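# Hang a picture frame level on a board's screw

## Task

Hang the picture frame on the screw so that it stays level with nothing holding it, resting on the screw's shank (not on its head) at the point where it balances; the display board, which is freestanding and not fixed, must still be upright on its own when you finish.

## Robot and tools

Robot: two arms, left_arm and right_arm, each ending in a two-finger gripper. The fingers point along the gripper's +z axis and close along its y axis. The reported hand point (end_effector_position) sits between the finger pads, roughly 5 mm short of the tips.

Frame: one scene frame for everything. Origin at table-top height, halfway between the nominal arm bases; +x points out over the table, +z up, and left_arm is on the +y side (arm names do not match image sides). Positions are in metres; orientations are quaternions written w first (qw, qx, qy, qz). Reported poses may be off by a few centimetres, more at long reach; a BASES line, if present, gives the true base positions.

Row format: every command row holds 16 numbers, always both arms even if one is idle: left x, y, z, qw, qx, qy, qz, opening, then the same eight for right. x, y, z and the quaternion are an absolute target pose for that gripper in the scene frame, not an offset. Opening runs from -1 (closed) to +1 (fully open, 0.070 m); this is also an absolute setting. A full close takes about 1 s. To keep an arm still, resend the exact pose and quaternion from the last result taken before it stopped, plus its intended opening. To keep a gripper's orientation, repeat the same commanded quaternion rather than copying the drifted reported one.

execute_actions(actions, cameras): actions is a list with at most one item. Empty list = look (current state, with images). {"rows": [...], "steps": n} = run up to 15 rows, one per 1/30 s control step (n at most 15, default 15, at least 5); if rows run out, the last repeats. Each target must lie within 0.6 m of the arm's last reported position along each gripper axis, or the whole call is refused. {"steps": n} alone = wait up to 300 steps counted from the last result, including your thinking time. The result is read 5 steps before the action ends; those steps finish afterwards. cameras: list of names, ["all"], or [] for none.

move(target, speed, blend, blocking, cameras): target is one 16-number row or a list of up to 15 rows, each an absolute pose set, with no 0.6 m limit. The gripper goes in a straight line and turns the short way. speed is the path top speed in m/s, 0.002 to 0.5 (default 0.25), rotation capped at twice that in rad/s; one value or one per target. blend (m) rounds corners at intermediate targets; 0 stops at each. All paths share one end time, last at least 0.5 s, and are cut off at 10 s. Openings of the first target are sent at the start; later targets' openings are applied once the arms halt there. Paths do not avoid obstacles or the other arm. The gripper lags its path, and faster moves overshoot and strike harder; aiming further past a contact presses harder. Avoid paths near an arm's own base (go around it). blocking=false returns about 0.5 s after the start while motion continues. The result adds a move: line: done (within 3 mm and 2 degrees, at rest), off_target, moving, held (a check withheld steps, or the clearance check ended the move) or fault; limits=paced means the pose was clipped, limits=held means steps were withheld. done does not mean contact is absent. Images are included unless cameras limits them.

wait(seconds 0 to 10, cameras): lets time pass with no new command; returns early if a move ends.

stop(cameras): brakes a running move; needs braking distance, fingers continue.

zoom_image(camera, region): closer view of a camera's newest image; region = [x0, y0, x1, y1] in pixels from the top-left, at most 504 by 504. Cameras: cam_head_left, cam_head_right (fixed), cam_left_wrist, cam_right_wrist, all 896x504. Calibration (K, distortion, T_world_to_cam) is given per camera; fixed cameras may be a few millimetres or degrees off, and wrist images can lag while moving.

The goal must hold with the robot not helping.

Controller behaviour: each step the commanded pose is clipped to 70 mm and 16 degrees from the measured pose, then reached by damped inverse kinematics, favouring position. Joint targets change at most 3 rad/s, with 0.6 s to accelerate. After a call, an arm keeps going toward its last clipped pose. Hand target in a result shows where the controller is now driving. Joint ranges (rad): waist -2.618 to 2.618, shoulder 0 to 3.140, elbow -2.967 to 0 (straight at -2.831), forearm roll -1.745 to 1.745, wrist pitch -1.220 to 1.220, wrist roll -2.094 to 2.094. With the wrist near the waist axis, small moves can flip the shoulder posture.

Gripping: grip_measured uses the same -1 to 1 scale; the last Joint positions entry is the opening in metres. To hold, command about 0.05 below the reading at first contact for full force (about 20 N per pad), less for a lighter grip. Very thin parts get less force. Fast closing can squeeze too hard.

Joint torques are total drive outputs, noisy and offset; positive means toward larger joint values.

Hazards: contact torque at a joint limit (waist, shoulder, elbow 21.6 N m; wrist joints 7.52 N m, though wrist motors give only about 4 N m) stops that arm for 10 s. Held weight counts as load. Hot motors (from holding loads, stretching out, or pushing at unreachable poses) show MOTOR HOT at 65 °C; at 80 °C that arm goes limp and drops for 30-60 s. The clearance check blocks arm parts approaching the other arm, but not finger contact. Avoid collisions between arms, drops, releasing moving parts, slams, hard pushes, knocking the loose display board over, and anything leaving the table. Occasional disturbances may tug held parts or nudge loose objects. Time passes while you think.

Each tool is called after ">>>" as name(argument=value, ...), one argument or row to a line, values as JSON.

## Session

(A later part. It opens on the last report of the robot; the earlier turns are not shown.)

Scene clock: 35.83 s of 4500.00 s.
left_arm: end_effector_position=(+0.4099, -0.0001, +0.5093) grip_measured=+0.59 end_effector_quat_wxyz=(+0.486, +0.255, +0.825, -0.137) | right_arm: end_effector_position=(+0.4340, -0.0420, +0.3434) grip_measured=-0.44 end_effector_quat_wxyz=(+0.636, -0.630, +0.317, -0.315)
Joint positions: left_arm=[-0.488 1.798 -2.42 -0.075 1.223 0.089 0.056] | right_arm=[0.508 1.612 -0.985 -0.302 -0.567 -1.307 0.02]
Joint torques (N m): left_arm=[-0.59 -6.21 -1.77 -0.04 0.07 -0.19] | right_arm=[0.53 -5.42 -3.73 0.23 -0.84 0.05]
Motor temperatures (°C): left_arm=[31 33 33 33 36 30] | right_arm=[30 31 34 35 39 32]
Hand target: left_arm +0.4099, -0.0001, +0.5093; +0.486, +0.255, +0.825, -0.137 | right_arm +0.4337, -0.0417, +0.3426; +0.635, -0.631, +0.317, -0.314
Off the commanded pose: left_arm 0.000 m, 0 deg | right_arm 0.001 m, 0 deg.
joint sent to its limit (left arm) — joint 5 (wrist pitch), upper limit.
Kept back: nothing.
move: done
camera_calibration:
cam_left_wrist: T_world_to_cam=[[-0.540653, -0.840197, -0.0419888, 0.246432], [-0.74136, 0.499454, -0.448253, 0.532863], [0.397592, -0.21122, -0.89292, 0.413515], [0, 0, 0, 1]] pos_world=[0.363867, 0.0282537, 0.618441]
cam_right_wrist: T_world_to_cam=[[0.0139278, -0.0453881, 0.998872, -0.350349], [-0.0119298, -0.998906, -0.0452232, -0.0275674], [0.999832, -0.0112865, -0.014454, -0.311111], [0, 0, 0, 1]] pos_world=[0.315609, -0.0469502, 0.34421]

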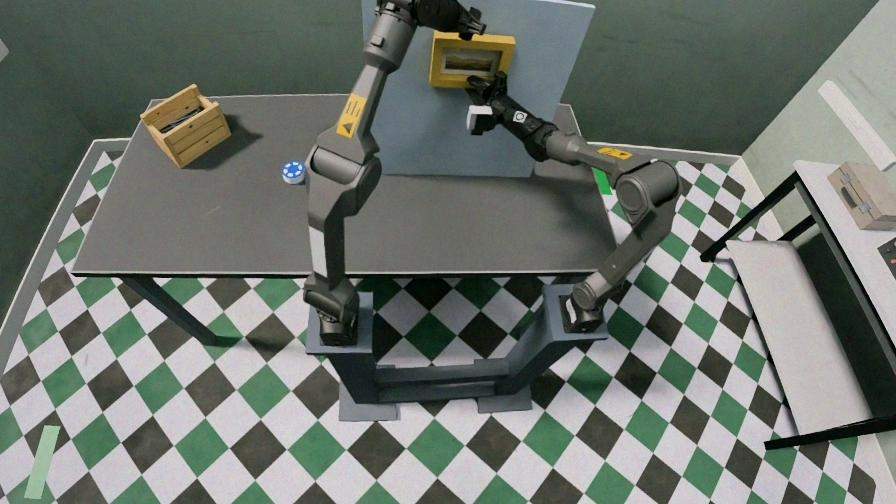

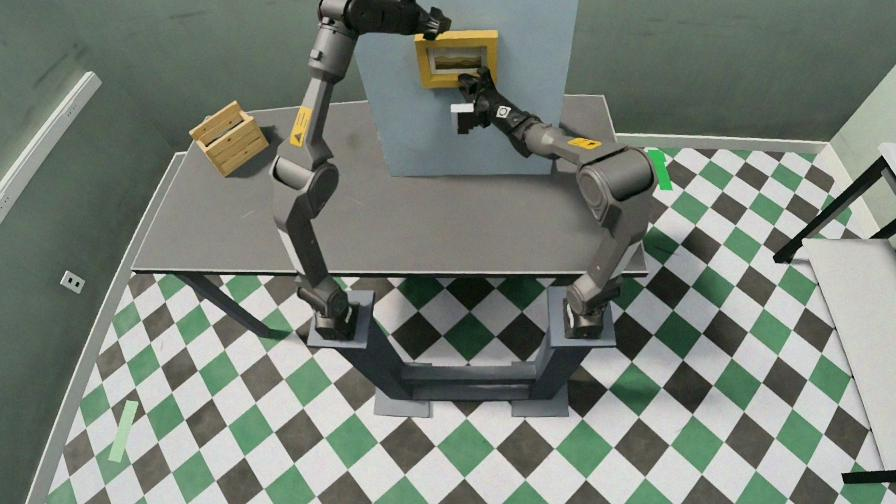

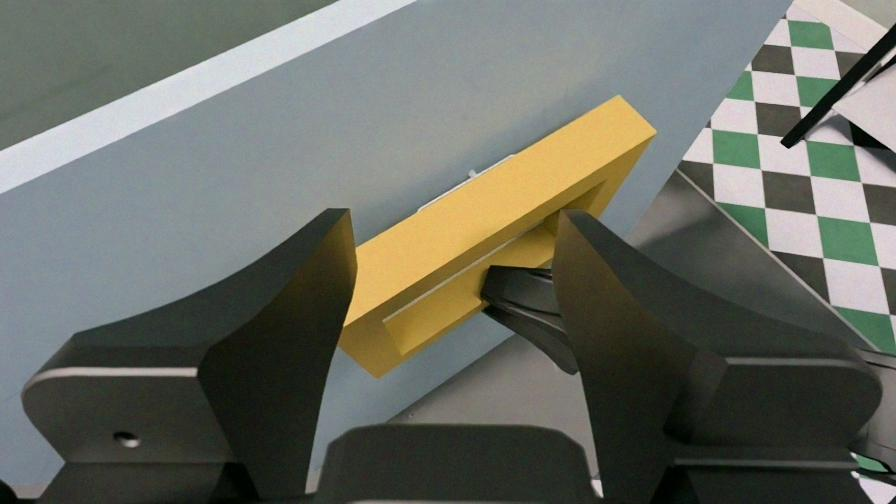

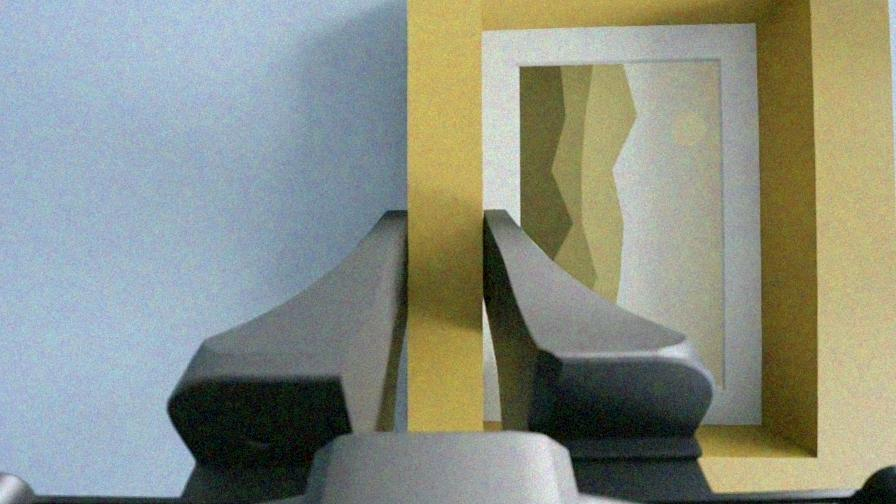

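>>> move(
  target=[
    [0.4099, -0.0001, 0.5093, 0.486, 0.255, 0.825, -0.137, 0.59, 0.4337, -0.0419, 0.3433, 0.6350, -0.6306, 0.3166, -0.3144, -0.46],
    [0.4099, -0.0001, 0.5093, 0.486, 0.255, 0.825, -0.137, 0.59, 0.4337, -0.0419, 0.3433, 0.6350, -0.6306, 0.3166, -0.3144, -0.1],
  ],
  speed=0.05,
)

>>> zoom_image(
  camera="cam_left_wrist",
  region=[380, 110, 580, 250],
)

>>> zoom_image(
  camera="cam_head_left",
  region=[420, 20, 520, 100],
)

>>> zoom_image(
  camera="cam_head_right",
  region=[405, 20, 505, 100],
)

Scene clock: 39.77 s of 4500.00 s.
left_arm: end_effector_position=(+0.4099, -0.0001, +0.5093) grip_measured=+0.59 end_effector_quat_wxyz=(+0.486, +0.255, +0.825, -0.137) | right_arm: end_effector_position=(+0.4338, -0.0421, +0.3426) grip_measured=-0.10 end_effector_quat_wxyz=(+0.634, -0.631, +0.317, -0.314)
Joint positions: left_arm=[-0.488 1.798 -2.42 -0.075 1.223 0.089 0.056] | right_arm=[0.508 1.611 -0.984 -0.305 -0.563 -1.305 0.031]
Joint torques (N m): left_arm=[-0.54 -6.05 -2.01 -0.08 0.05 -0.15] | right_arm=[-0.34 -6.37 -4.43 0.22 -0.9 0.27]
Motor temperatures (°C): left_arm=[31 33 33 33 36 30] | right_arm=[30 31 34 35 39 32]
Hand target: left_arm +0.4099, -0.0001, +0.5093; +0.486, +0.255, +0.825, -0.137 | right_arm +0.4337, -0.0419, +0.3433; +0.635, -0.631, +0.317, -0.314
Off the commanded pose: left_arm 0.000 m, 0 deg | right_arm 0.001 m, 0 deg.
joint sent to its limit (left arm) — joint 5 (wrist pitch), upper limit.
Kept back: nothing.
move: done
camera_calibration:
cam_left_wrist: T_world_to_cam=[[-0.540653, -0.840197, -0.0419888, 0.246432], [-0.74136, 0.499454, -0.448253, 0.532863], [0.397592, -0.21122, -0.89292, 0.413515], [0, 0, 0, 1]] pos_world=[0.363867, 0.0282537, 0.618441]
cam_right_wrist: T_world_to_cam=[[0.0169943, -0.0424791, 0.998953, -0.350698], [-0.0116087, -0.999038, -0.0422852, -0.028793], [0.999788, -0.010878, -0.0174711, -0.30978], [0, 0, 0, 1]] pos_world=[0.31534, -0.0470324, 0.343701]

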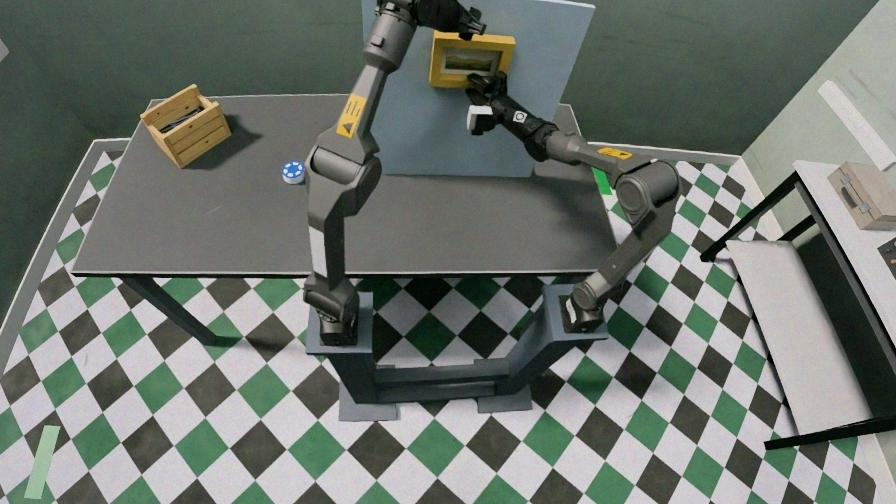

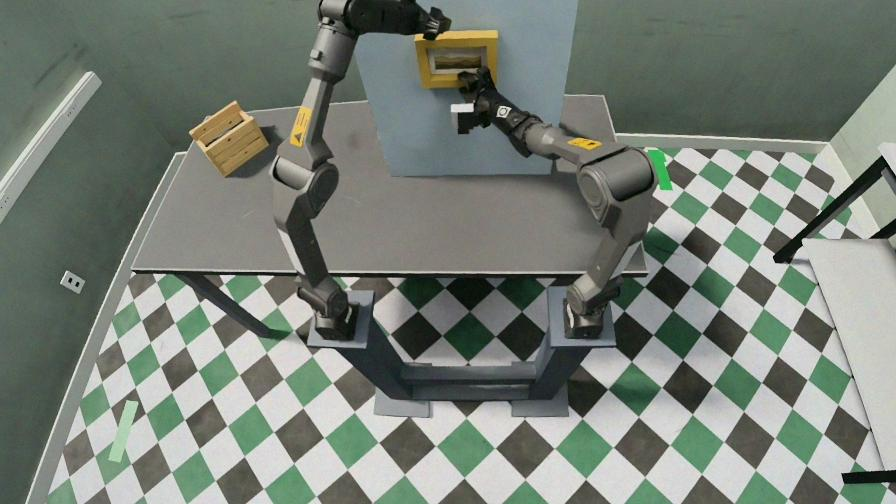

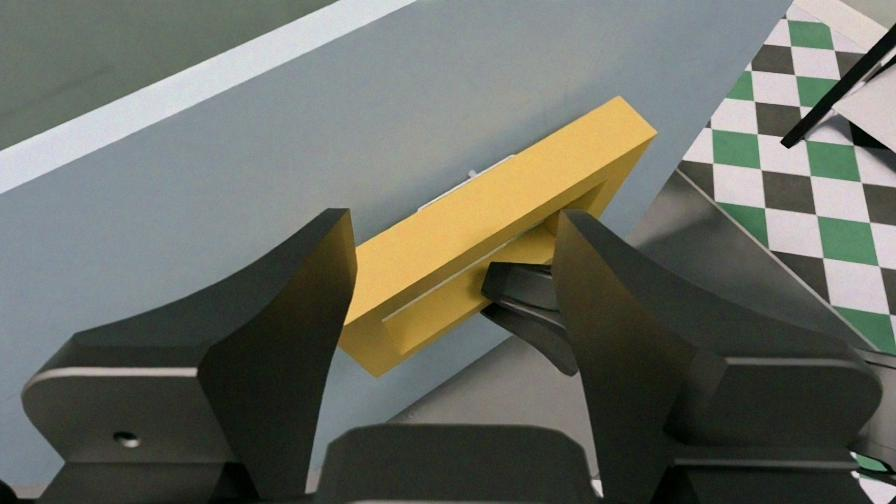

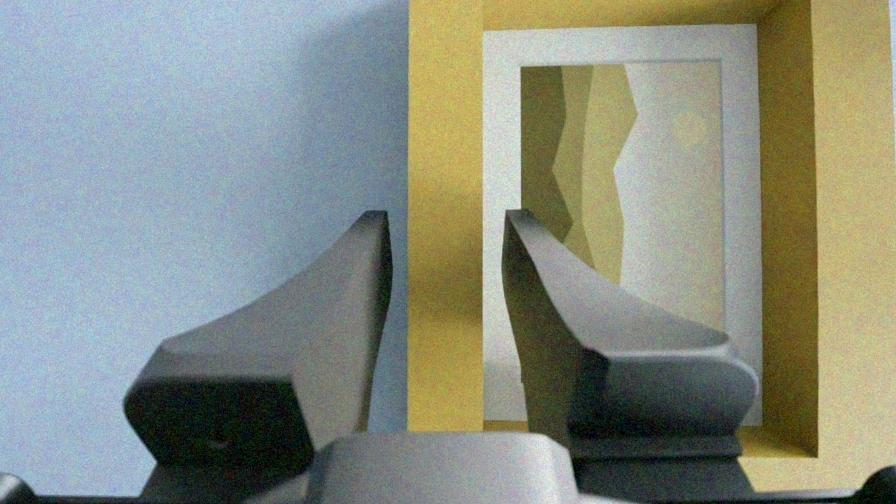

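Scaled by 2.520 from the camera's 896x504 image, which has a finer 1280x720 frame.

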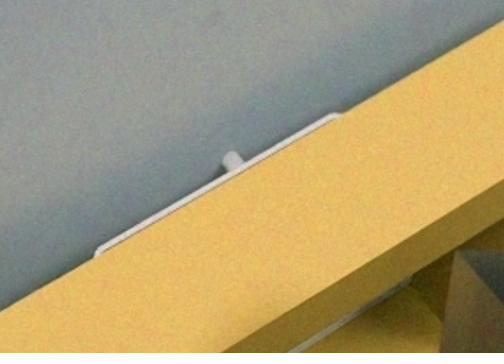

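Scaled by 5.040 from the camera's 896x504 image, which has a finer 1280x720 frame.

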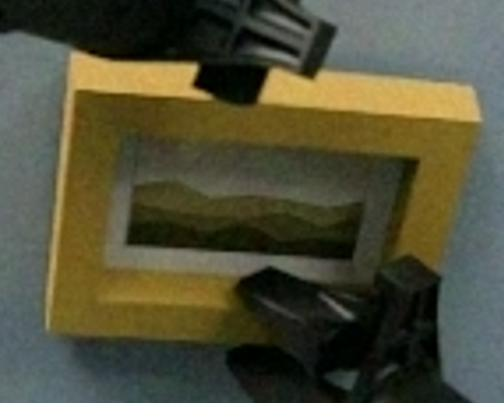

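Scaled by 5.040 from the camera's 896x504 image, which has a finer 1280x720 frame.

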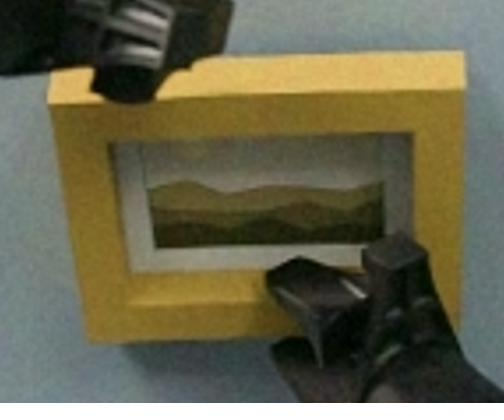

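>>> move(
  target=[
    [0.4099, -0.0001, 0.5093, 0.486, 0.255, 0.825, -0.137, 0.59, 0.4337, -0.0419, 0.3441, 0.6350, -0.6306, 0.3166, -0.3144, -0.41],
    [0.4099, -0.0001, 0.5093, 0.486, 0.255, 0.825, -0.137, 0.59, 0.4337, -0.0474, 0.3441, 0.6182, -0.6470, 0.3082, -0.3226, -0.41],
    [0.4099, -0.0001, 0.5093, 0.486, 0.255, 0.825, -0.137, 0.59, 0.4337, -0.0474, 0.3441, 0.6182, -0.6470, 0.3082, -0.3226, -0.05],
  ],
  speed=0.1,
  cameras=["cam_right_wrist", "cam_head_right", "cam_left_wrist"],
)

>>> zoom_image(
  camera="cam_head_right",
  region=[405, 20, 505, 100],
)

>>> zoom_image(
  camera="cam_left_wrist",
  region=[380, 110, 580, 250],
)

Scene clock: 44.17 s of 4500.00 s.
left_arm: end_effector_position=(+0.4099, -0.0001, +0.5093) grip_measured=+0.59 end_effector_quat_wxyz=(+0.486, +0.255, +0.825, -0.137) | right_arm: end_effector_position=(+0.4337, -0.0471, +0.3452) grip_measured=-0.05 end_effector_quat_wxyz=(+0.619, -0.646, +0.307, -0.323)
Joint positions: left_arm=[-0.488 1.798 -2.42 -0.075 1.223 0.089 0.056] | right_arm=[0.491 1.591 -0.997 -0.371 -0.511 -1.285 0.033]
Joint torques (N m): left_arm=[-0.63 -6 -1.86 -0.11 0.06 -0.18] | right_arm=[0.42 -5.52 -3.55 0.15 -0.64 0.07]
Motor temperatures (°C): left_arm=[31 33 33 33 36 30] | right_arm=[30 31 34 35 39 32]
Hand target: left_arm +0.4099, -0.0001, +0.5093; +0.486, +0.255, +0.825, -0.137 | right_arm +0.4337, -0.0474, +0.3441; +0.618, -0.647, +0.308, -0.323
Off the commanded pose: left_arm 0.000 m, 0 deg | right_arm 0.001 m, 0 deg.
joint sent to its limit (left arm) — joint 5 (wrist pitch), upper limit.
Kept back: nothing.
move: done
camera_calibration:
cam_left_wrist: T_world_to_cam=[[-0.540653, -0.840197, -0.0419888, 0.246432], [-0.74136, 0.499454, -0.448253, 0.532863], [0.397592, -0.21122, -0.89292, 0.413515], [0, 0, 0, 1]] pos_world=[0.363867, 0.0282537, 0.618441]
cam_right_wrist: T_world_to_cam=[[0.0125836, 0.00732908, 0.999894, -0.349646], [-0.0103624, -0.999918, 0.00745967, -0.0515132], [0.999867, -0.0104551, -0.0125066, -0.311429], [0, 0, 0, 1]] pos_world=[0.315253, -0.0522025, 0.346098]
Images, in order (width x height): cam_head_right 896x504, cam_left_wrist 896x504, cam_right_wrist 896x504.

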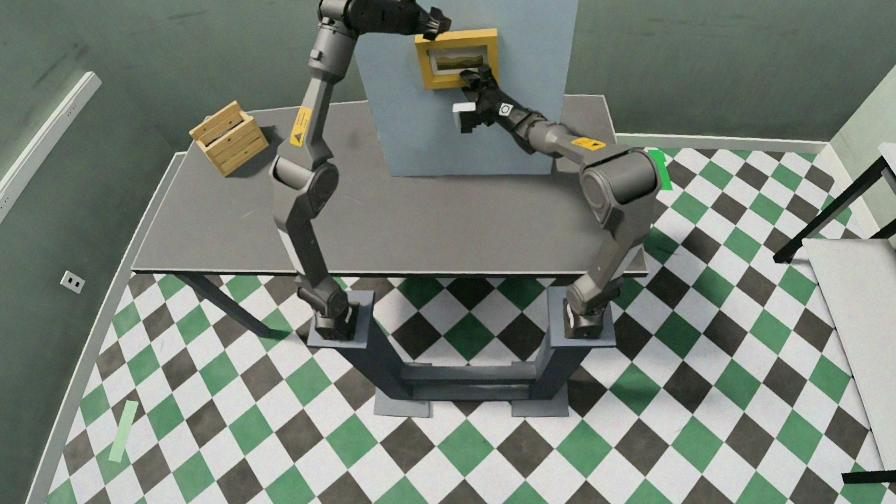

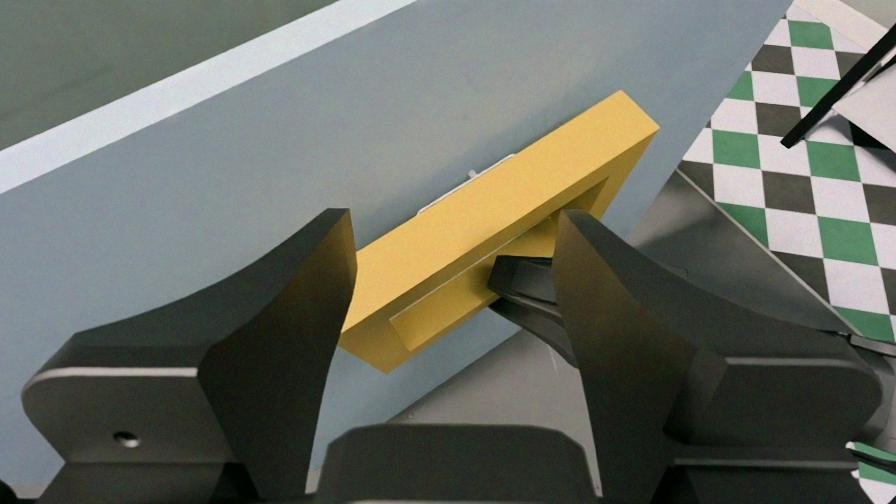

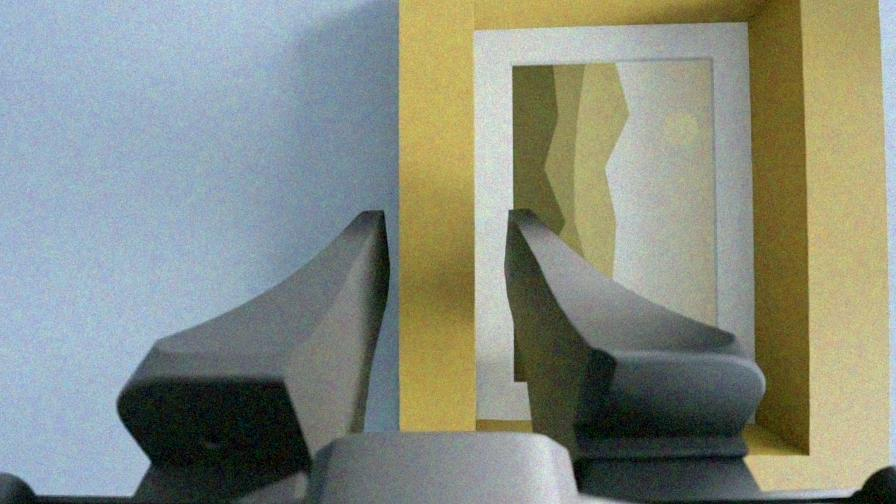

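Scaled by 5.040 from the camera's 896x504 image, which has a finer 1280x720 frame.

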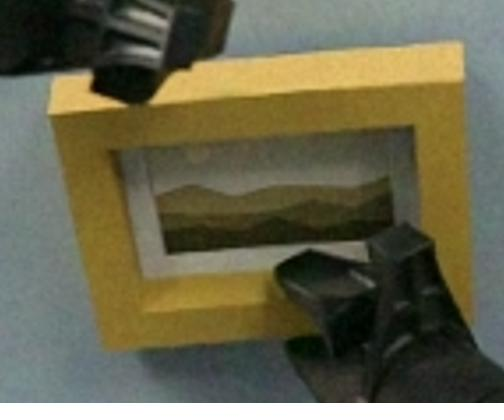

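Scaled by 2.520 from the camera's 896x504 image, which has a finer 1280x720 frame.

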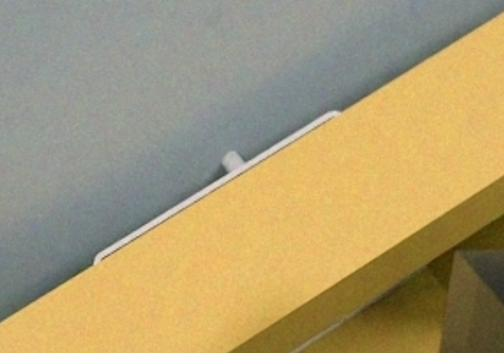

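>>> move(
  target=[
    [0.4099, -0.0001, 0.5093, 0.486, 0.255, 0.825, -0.137, 0.59, 0.4337, -0.0473, 0.3430, 0.6182, -0.6470, 0.3082, -0.3226, -0.42],
    [0.4099, -0.0001, 0.5093, 0.486, 0.255, 0.825, -0.137, 0.59, 0.4337, -0.0563, 0.3443, 0.5895, -0.6733, 0.2939, -0.3357, -0.42],
    [0.4099, -0.0001, 0.5093, 0.486, 0.255, 0.825, -0.137, 0.59, 0.4337, -0.0563, 0.3443, 0.5895, -0.6733, 0.2939, -0.3357, -0.0],
  ],
  speed=0.12,
  cameras=["cam_right_wrist", "cam_head_right", "cam_left_wrist"],
)

>>> zoom_image(
  camera="cam_left_wrist",
  region=[380, 110, 580, 250],
)

Scene clock: 47.40 s of 4500.00 s.
left_arm: end_effector_position=(+0.4099, -0.0001, +0.5093) grip_measured=+0.59 end_effector_quat_wxyz=(+0.486, +0.255, +0.825, -0.137) | right_arm: end_effector_position=(+0.4337, -0.0563, +0.3436) grip_measured=+0.00 end_effector_quat_wxyz=(-0.589, +0.674, -0.294, +0.335)
Joint positions: left_arm=[-0.488 1.798 -2.42 -0.075 1.223 0.089 0.056] | right_arm=[0.465 1.563 -1.012 -0.498 -0.428 -1.234 0.035]
Joint torques (N m): left_arm=[-0.68 -6.21 -1.82 -0.14 0.05 -0.16] | right_arm=[0.07 -5.55 -4.23 0.29 -0.86 -0.03]
Motor temperatures (°C): left_arm=[31 33 33 33 36 30] | right_arm=[30 31 34 35 39 32]
Hand target: left_arm +0.4099, -0.0001, +0.5093; +0.486, +0.255, +0.825, -0.137 | right_arm +0.4337, -0.0563, +0.3443; -0.590, +0.673, -0.294, +0.336
Off the commanded pose: left_arm 0.000 m, 0 deg | right_arm 0.001 m, 0 deg.
joint sent to its limit (left arm) — joint 5 (wrist pitch), upper limit.
Kept back: nothing.
move: done
camera_calibration:
cam_left_wrist: T_world_to_cam=[[-0.540653, -0.840197, -0.0419888, 0.246432], [-0.74136, 0.499454, -0.448253, 0.532863], [0.397592, -0.21122, -0.89292, 0.413515], [0, 0, 0, 1]] pos_world=[0.363867, 0.0282537, 0.618441]
cam_right_wrist: T_world_to_cam=[[0.0169646, 0.0962101, 0.995216, -0.3432], [-0.0109324, -0.995282, 0.0964029, -0.090749], [0.999796, -0.0125155, -0.0158327, -0.310555], [0, 0, 0, 1]] pos_world=[0.315322, -0.0611884, 0.34539]
Images, in order (width x height): cam_head_right 896x504, cam_left_wrist 896x504, cam_right_wrist 896x504.

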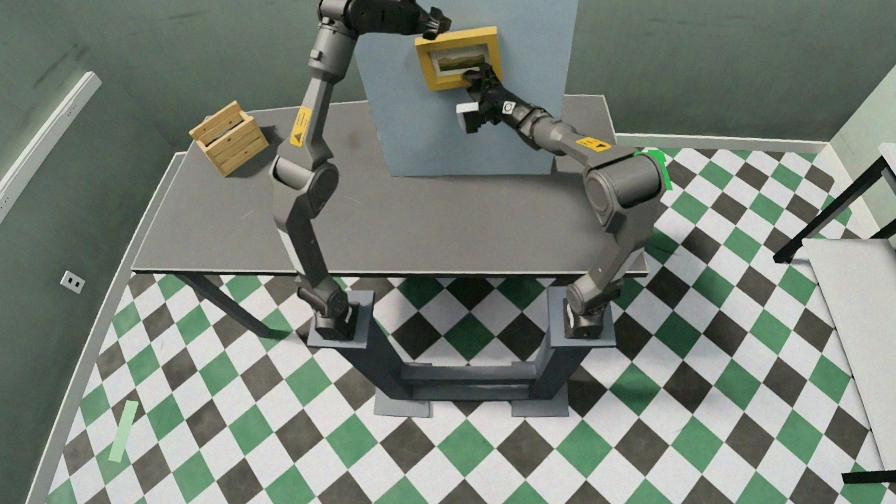

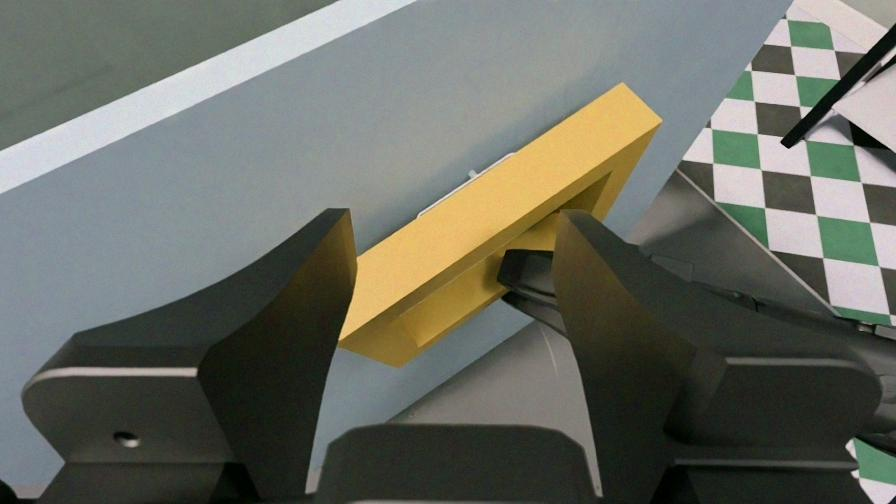

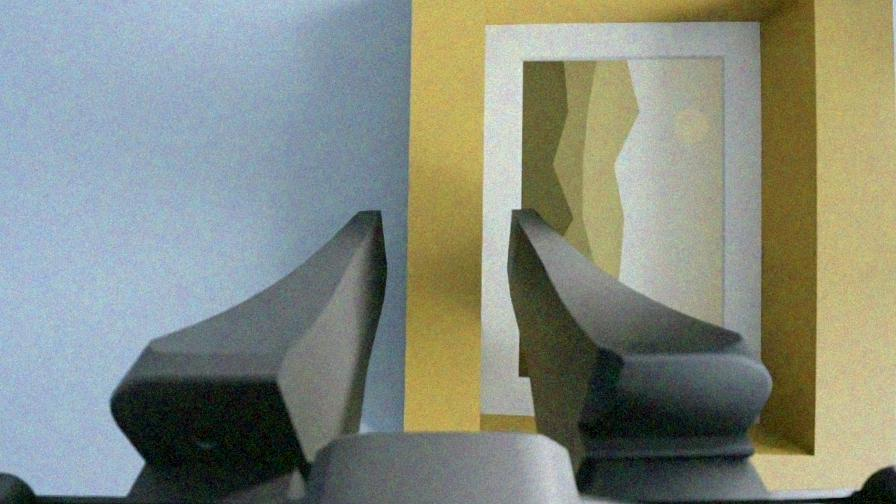

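Scaled by 2.520 from the camera's 896x504 image, which has a finer 1280x720 frame.

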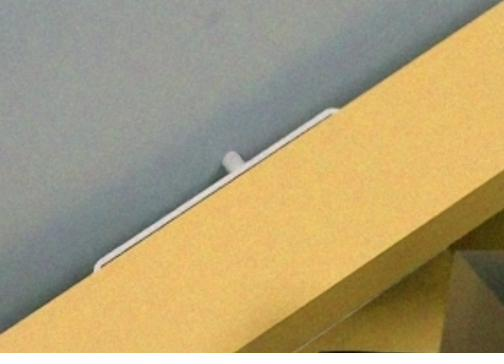

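>>> move(
  target=[
    [0.4099, -0.0001, 0.5093, 0.486, 0.255, 0.825, -0.137, 0.59, 0.4337, -0.0563, 0.3443, 0.5895, -0.6733, 0.2939, -0.3357, -0.46],
    [0.4099, -0.0001, 0.5093, 0.486, 0.255, 0.825, -0.137, 0.59, 0.4337, -0.0270, 0.3442, 0.6774, -0.5848, 0.3377, -0.2915, -0.46],
    [0.4099, -0.0001, 0.5093, 0.486, 0.255, 0.825, -0.137, 0.59, 0.4337, -0.0270, 0.3442, 0.6774, -0.5848, 0.3377, -0.2915, -0.0],
  ],
  speed=0.15,
  cameras=["cam_right_wrist", "cam_head_right", "cam_left_wrist"],
)

>>> zoom_image(
  camera="cam_left_wrist",
  region=[380, 110, 580, 250],
)

Scene clock: 51.37 s of 4500.00 s.
left_arm: end_effector_position=(+0.4099, -0.0001, +0.5093) grip_measured=+0.59 end_effector_quat_wxyz=(+0.486, +0.255, +0.825, -0.137) | right_arm: end_effector_position=(+0.4337, -0.0269, +0.3444) grip_measured=+0.00 end_effector_quat_wxyz=(+0.678, -0.585, +0.338, -0.291)
Joint positions: left_arm=[-0.488 1.798 -2.42 -0.075 1.223 0.089 0.056] | right_arm=[0.559 1.667 -0.977 -0.164 -0.699 -1.318 0.035]
Joint torques (N m): left_arm=[-0.67 -6.01 -2 -0.17 0.09 -0.13] | right_arm=[-0.44 -6.38 -3.58 0 -0.75 -0.03]
Motor temperatures (°C): left_arm=[31 33 33 33 36 30] | right_arm=[30 31 34 35 39 32]
Hand target: left_arm +0.4099, -0.0001, +0.5093; +0.486, +0.255, +0.825, -0.137 | right_arm +0.4337, -0.0270, +0.3442; +0.677, -0.585, +0.338, -0.292
Off the commanded pose: left_arm 0.000 m, 0 deg | right_arm 0.000 m, 0 deg.
joint sent to its limit (left arm) — joint 5 (wrist pitch), upper limit.
Kept back: nothing.
move: done
camera_calibration:
cam_left_wrist: T_world_to_cam=[[-0.540653, -0.840197, -0.0419888, 0.246432], [-0.74136, 0.499454, -0.448253, 0.532863], [0.397592, -0.21122, -0.89292, 0.413515], [0, 0, 0, 1]] pos_world=[0.363867, 0.0282537, 0.618441]
cam_right_wrist: T_world_to_cam=[[0.0152605, -0.182798, 0.983032, -0.349425], [-0.0106593, -0.98312, -0.182648, 0.0348041], [0.999827, -0.00769112, -0.0169514, -0.3096], [0, 0, 0, 1]] pos_world=[0.31525, -0.0320386, 0.344605]
Images, in order (width x height): cam_head_right 896x504, cam_left_wrist 896x504, cam_right_wrist 896x504.

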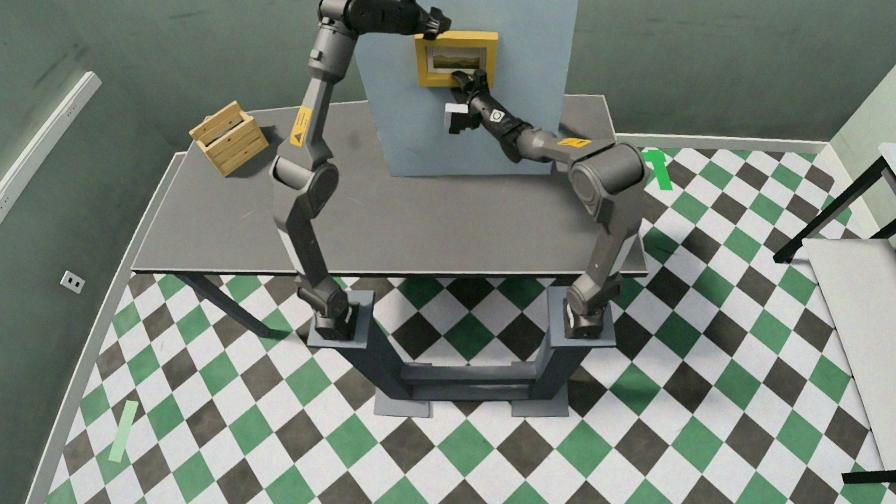

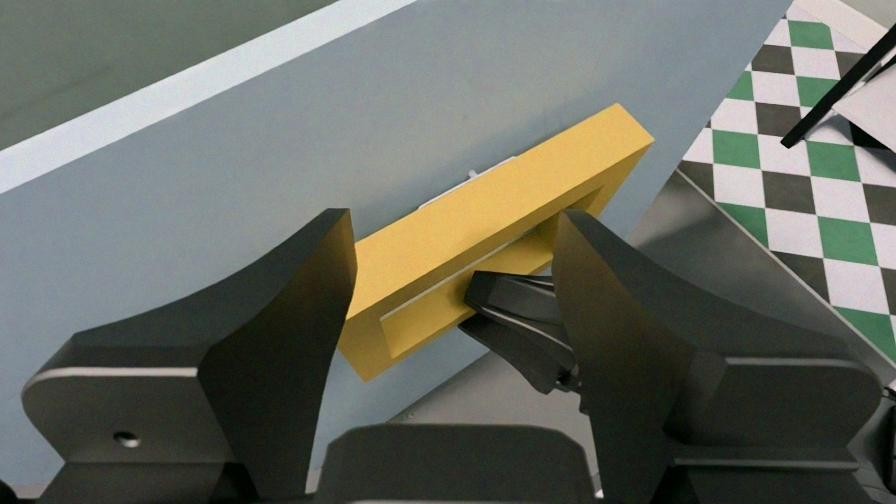

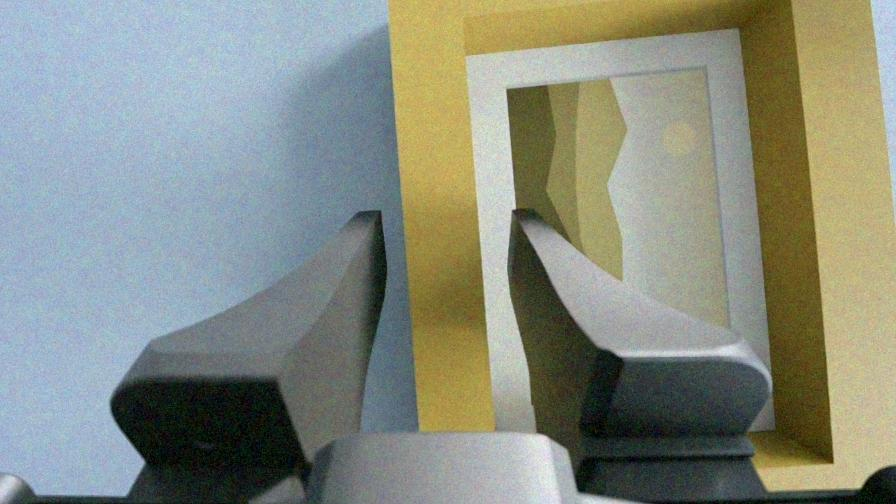

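Scaled by 2.520 from the camera's 896x504 image, which has a finer 1280x720 frame.

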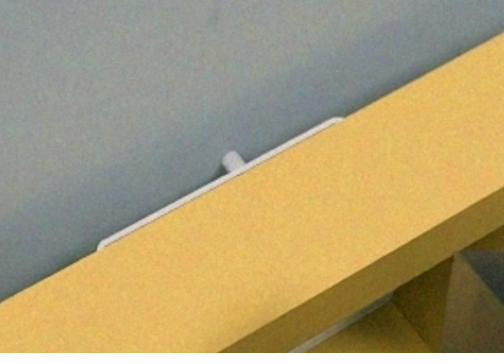

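>>> move(
  target=[
    [0.4099, -0.0001, 0.5093, 0.486, 0.255, 0.825, -0.137, 0.59, 0.4337, -0.0343, 0.3437, 0.6577, -0.6069, 0.3279, -0.3025, 0.0],
    [0.4099, -0.0001, 0.5093, 0.486, 0.255, 0.825, -0.137, 0.59, 0.4337, -0.0343, 0.3437, 0.6577, -0.6069, 0.3279, -0.3025, -0.46],
    [0.4099, -0.0001, 0.5093, 0.486, 0.255, 0.825, -0.137, 0.59, 0.4337, -0.0620, 0.3453, 0.5716, -0.6886, 0.2850, -0.3432, -0.46],
    [0.4099, -0.0001, 0.5093, 0.486, 0.255, 0.825, -0.137, 0.59, 0.4337, -0.0620, 0.3453, 0.5716, -0.6886, 0.2850, -0.3432, 0.0],
  ],
  speed=0.15,
  cameras=["cam_right_wrist", "cam_head_right", "cam_left_wrist"],
)

>>> zoom_image(
  camera="cam_left_wrist",
  region=[380, 110, 580, 250],
)

Scene clock: 55.37 s of 4500.00 s.
left_arm: end_effector_position=(+0.4099, -0.0001, +0.5093) grip_measured=+0.59 end_effector_quat_wxyz=(+0.486, +0.255, +0.825, -0.137) | right_arm: end_effector_position=(+0.4339, -0.0624, +0.3462) grip_measured=+0.00 end_effector_quat_wxyz=(-0.572, +0.688, -0.285, +0.344)
Joint positions: left_arm=[-0.488 1.798 -2.42 -0.075 1.223 0.089 0.056] | right_arm=[0.449 1.545 -1.028 -0.599 -0.38 -1.176 0.035]
Joint torques (N m): left_arm=[-0.62 -6.13 -1.9 -0.2 0.08 -0.15] | right_arm=[0.67 -5 -3.95 0.12 -0.67 -0.03]
Motor temperatures (°C): left_arm=[31 33 33 33 36 30] | right_arm=[30 31 34 35 39 32]
Hand target: left_arm +0.4099, -0.0001, +0.5093; +0.486, +0.255, +0.825, -0.137 | right_arm +0.4337, -0.0620, +0.3453; -0.572, +0.689, -0.285, +0.343
Off the commanded pose: left_arm 0.000 m, 0 deg | right_arm 0.001 m, 0 deg.
joint sent to its limit (left arm) — joint 5 (wrist pitch), upper limit.
Kept back: nothing.
move: done
camera_calibration:
cam_left_wrist: T_world_to_cam=[[-0.540653, -0.840197, -0.0419888, 0.246432], [-0.74136, 0.499454, -0.448253, 0.532863], [0.397592, -0.21122, -0.89292, 0.413515], [0, 0, 0, 1]] pos_world=[0.363867, 0.0282537, 0.618441]
cam_right_wrist: T_world_to_cam=[[0.0146443, 0.145285, 0.989282, -0.339128], [-0.0121364, -0.989289, 0.145465, -0.113131], [0.999819, -0.0141365, -0.0127242, -0.311929], [0, 0, 0, 1]] pos_world=[0.315466, -0.0670589, 0.34798]
Images, in order (width x height): cam_head_right 896x504, cam_left_wrist 896x504, cam_right_wrist 896x504.

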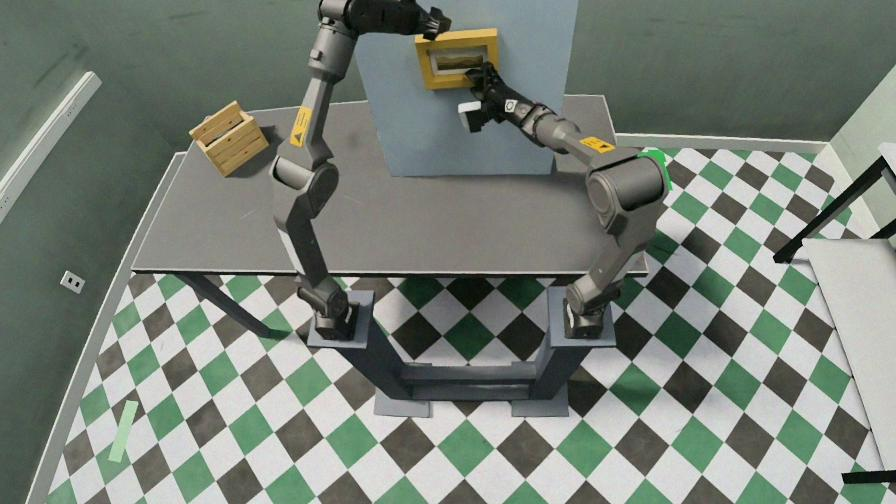

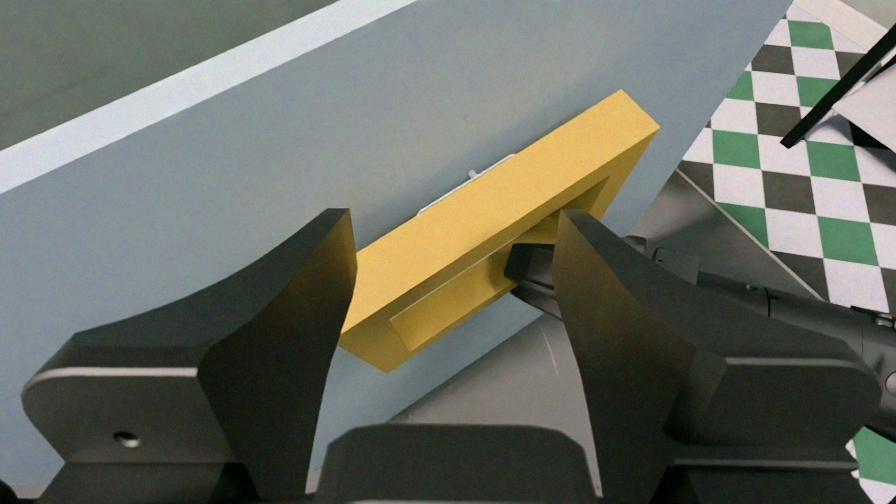

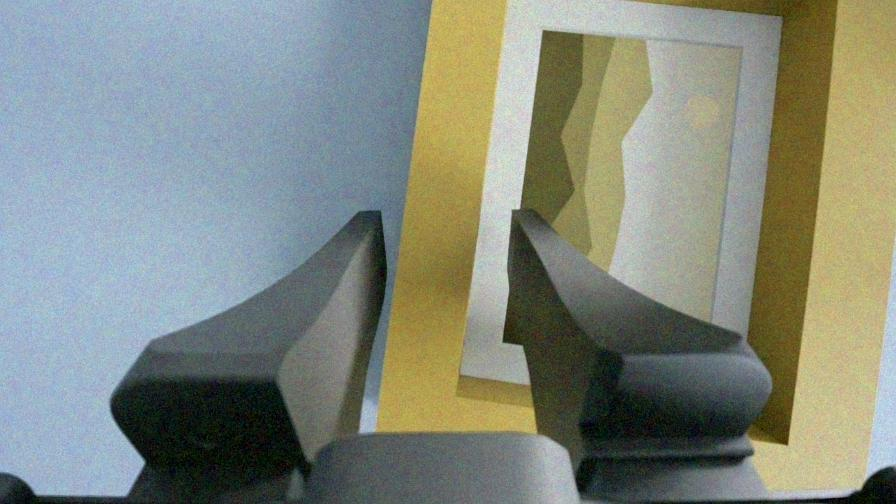

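Scaled by 2.520 from the camera's 896x504 image, which has a finer 1280x720 frame.

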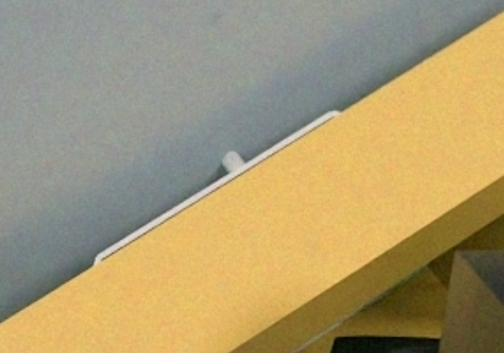

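>>> move(
  target=[
    [0.4099, -0.0001, 0.5093, 0.486, 0.255, 0.825, -0.137, 0.59, 0.4337, -0.0480, 0.3436, 0.6166, -0.6486, 0.3074, -0.3234, 0.0],
    [0.4099, -0.0001, 0.5093, 0.486, 0.255, 0.825, -0.137, 0.59, 0.4337, -0.0480, 0.3436, 0.6166, -0.6486, 0.3074, -0.3234, -0.46],
    [0.4099, -0.0001, 0.5093, 0.486, 0.255, 0.825, -0.137, 0.59, 0.4337, -0.0425, 0.3432, 0.6361, -0.6295, 0.3171, -0.3139, -0.46],
    [0.4099, -0.0001, 0.5093, 0.486, 0.255, 0.825, -0.137, 0.59, 0.4337, -0.0425, 0.3434, 0.6361, -0.6295, 0.3171, -0.3139, 0.0],
  ],
  speed=0.12,
  cameras=["all"],
)

>>> zoom_image(
  camera="cam_left_wrist",
  region=[380, 110, 580, 250],
)

>>> zoom_image(
  camera="cam_head_left",
  region=[420, 20, 520, 100],
)

>>> zoom_image(
  camera="cam_head_right",
  region=[405, 20, 505, 100],
)

Scene clock: 59.40 s of 4500.00 s.
left_arm: end_effector_position=(+0.4099, -0.0001, +0.5093) grip_measured=+0.59 end_effector_quat_wxyz=(+0.486, +0.255, +0.825, -0.137) | right_arm: end_effector_position=(+0.4338, -0.0427, +0.3432) grip_measured=+0.00 end_effector_quat_wxyz=(+0.636, -0.629, +0.318, -0.314)
Joint positions: left_arm=[-0.488 1.798 -2.42 -0.075 1.223 0.089 0.056] | right_arm=[0.506 1.611 -0.983 -0.305 -0.569 -1.301 0.035]
Joint torques (N m): left_arm=[-0.4 -6.2 -2.07 -0.19 0.06 -0.13] | right_arm=[0.46 -7.04 -4.69 0.06 -0.66 0.33]
Motor temperatures (°C): left_arm=[31 33 33 33 36 30] | right_arm=[30 31 34 35 39 32]
Hand target: left_arm +0.4099, -0.0001, +0.5093; +0.486, +0.255, +0.825, -0.137 | right_arm +0.4337, -0.0425, +0.3434; +0.636, -0.630, +0.317, -0.314
Off the commanded pose: left_arm 0.000 m, 0 deg | right_arm 0.000 m, 0 deg.
joint sent to its limit (left arm) — joint 5 (wrist pitch), upper limit.
Kept back: nothing.
move: done
camera_calibration:
cam_left_wrist: T_world_to_cam=[[-0.540653, -0.840197, -0.0419888, 0.246432], [-0.74136, 0.499454, -0.448253, 0.532863], [0.397592, -0.21122, -0.89292, 0.413515], [0, 0, 0, 1]] pos_world=[0.363867, 0.0282537, 0.618441]
cam_right_wrist: T_world_to_cam=[[0.0156327, -0.047914, 0.998729, -0.350987], [-0.0117667, -0.998791, -0.0477327, -0.0274969], [0.999809, -0.0110056, -0.0161776, -0.310329], [0, 0, 0, 1]] pos_world=[0.315433, -0.0476962, 0.344208]

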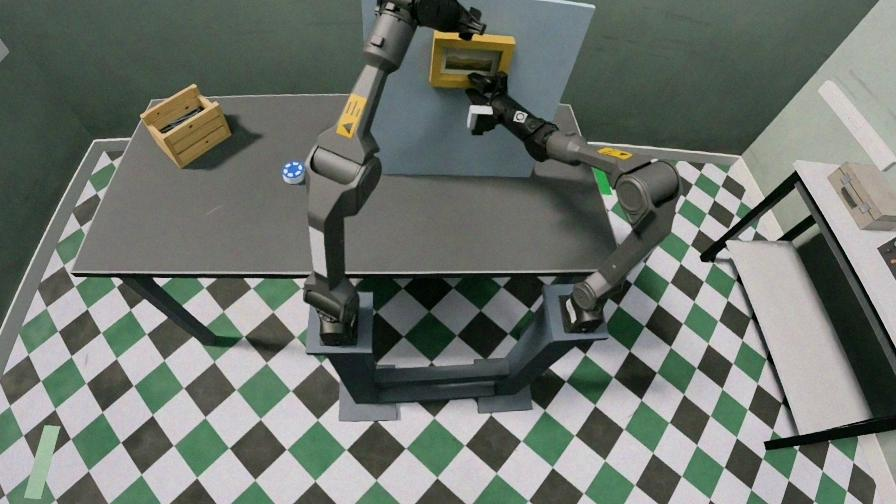

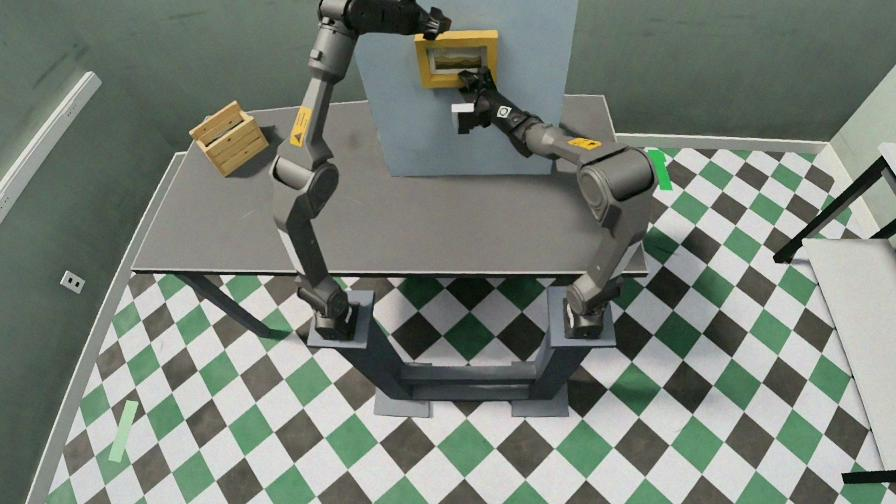

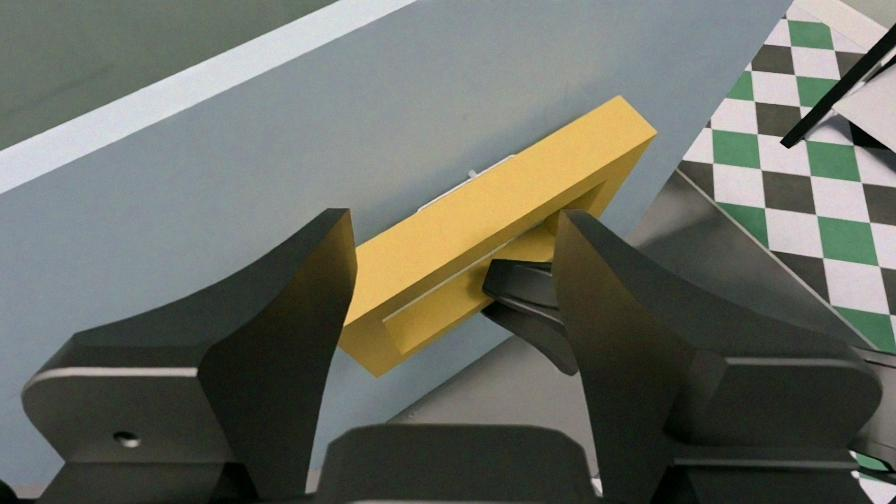

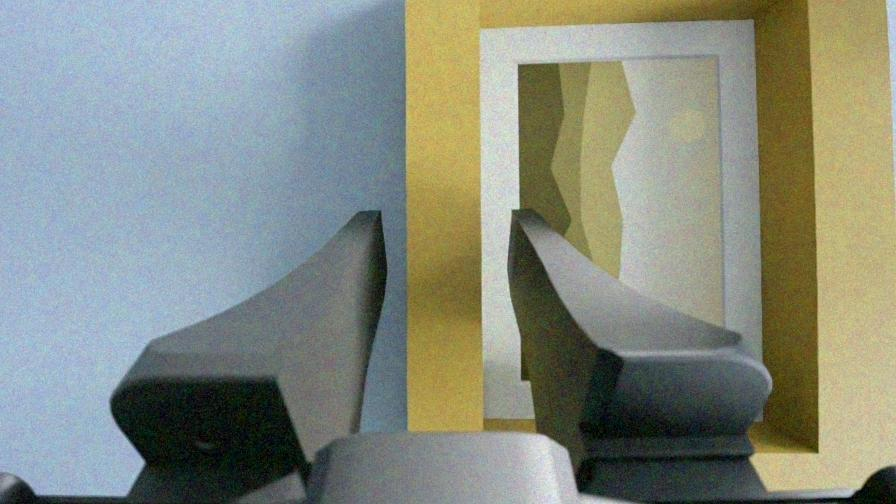

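Scaled by 2.520 from the camera's 896x504 image, which has a finer 1280x720 frame.

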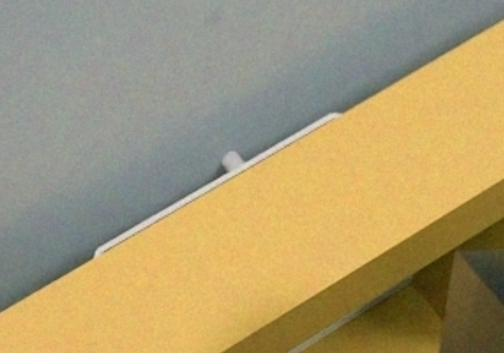

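Scaled by 5.040 from the camera's 896x504 image, which has a finer 1280x720 frame.

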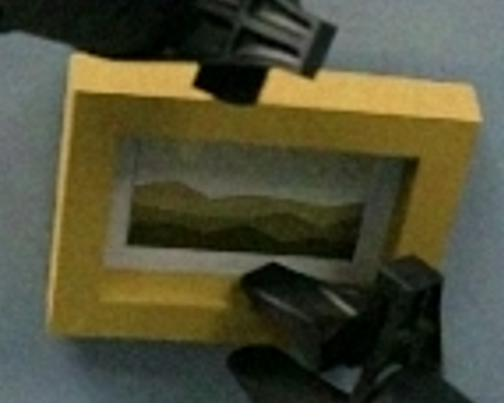

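Scaled by 5.040 from the camera's 896x504 image, which has a finer 1280x720 frame.

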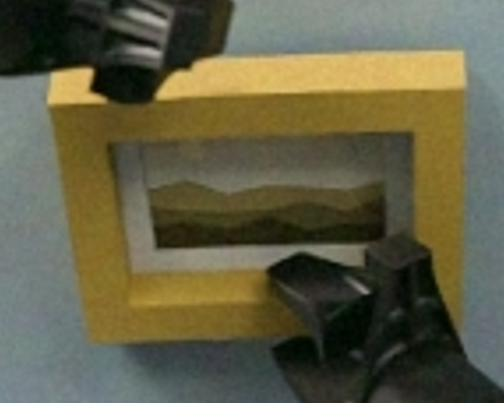

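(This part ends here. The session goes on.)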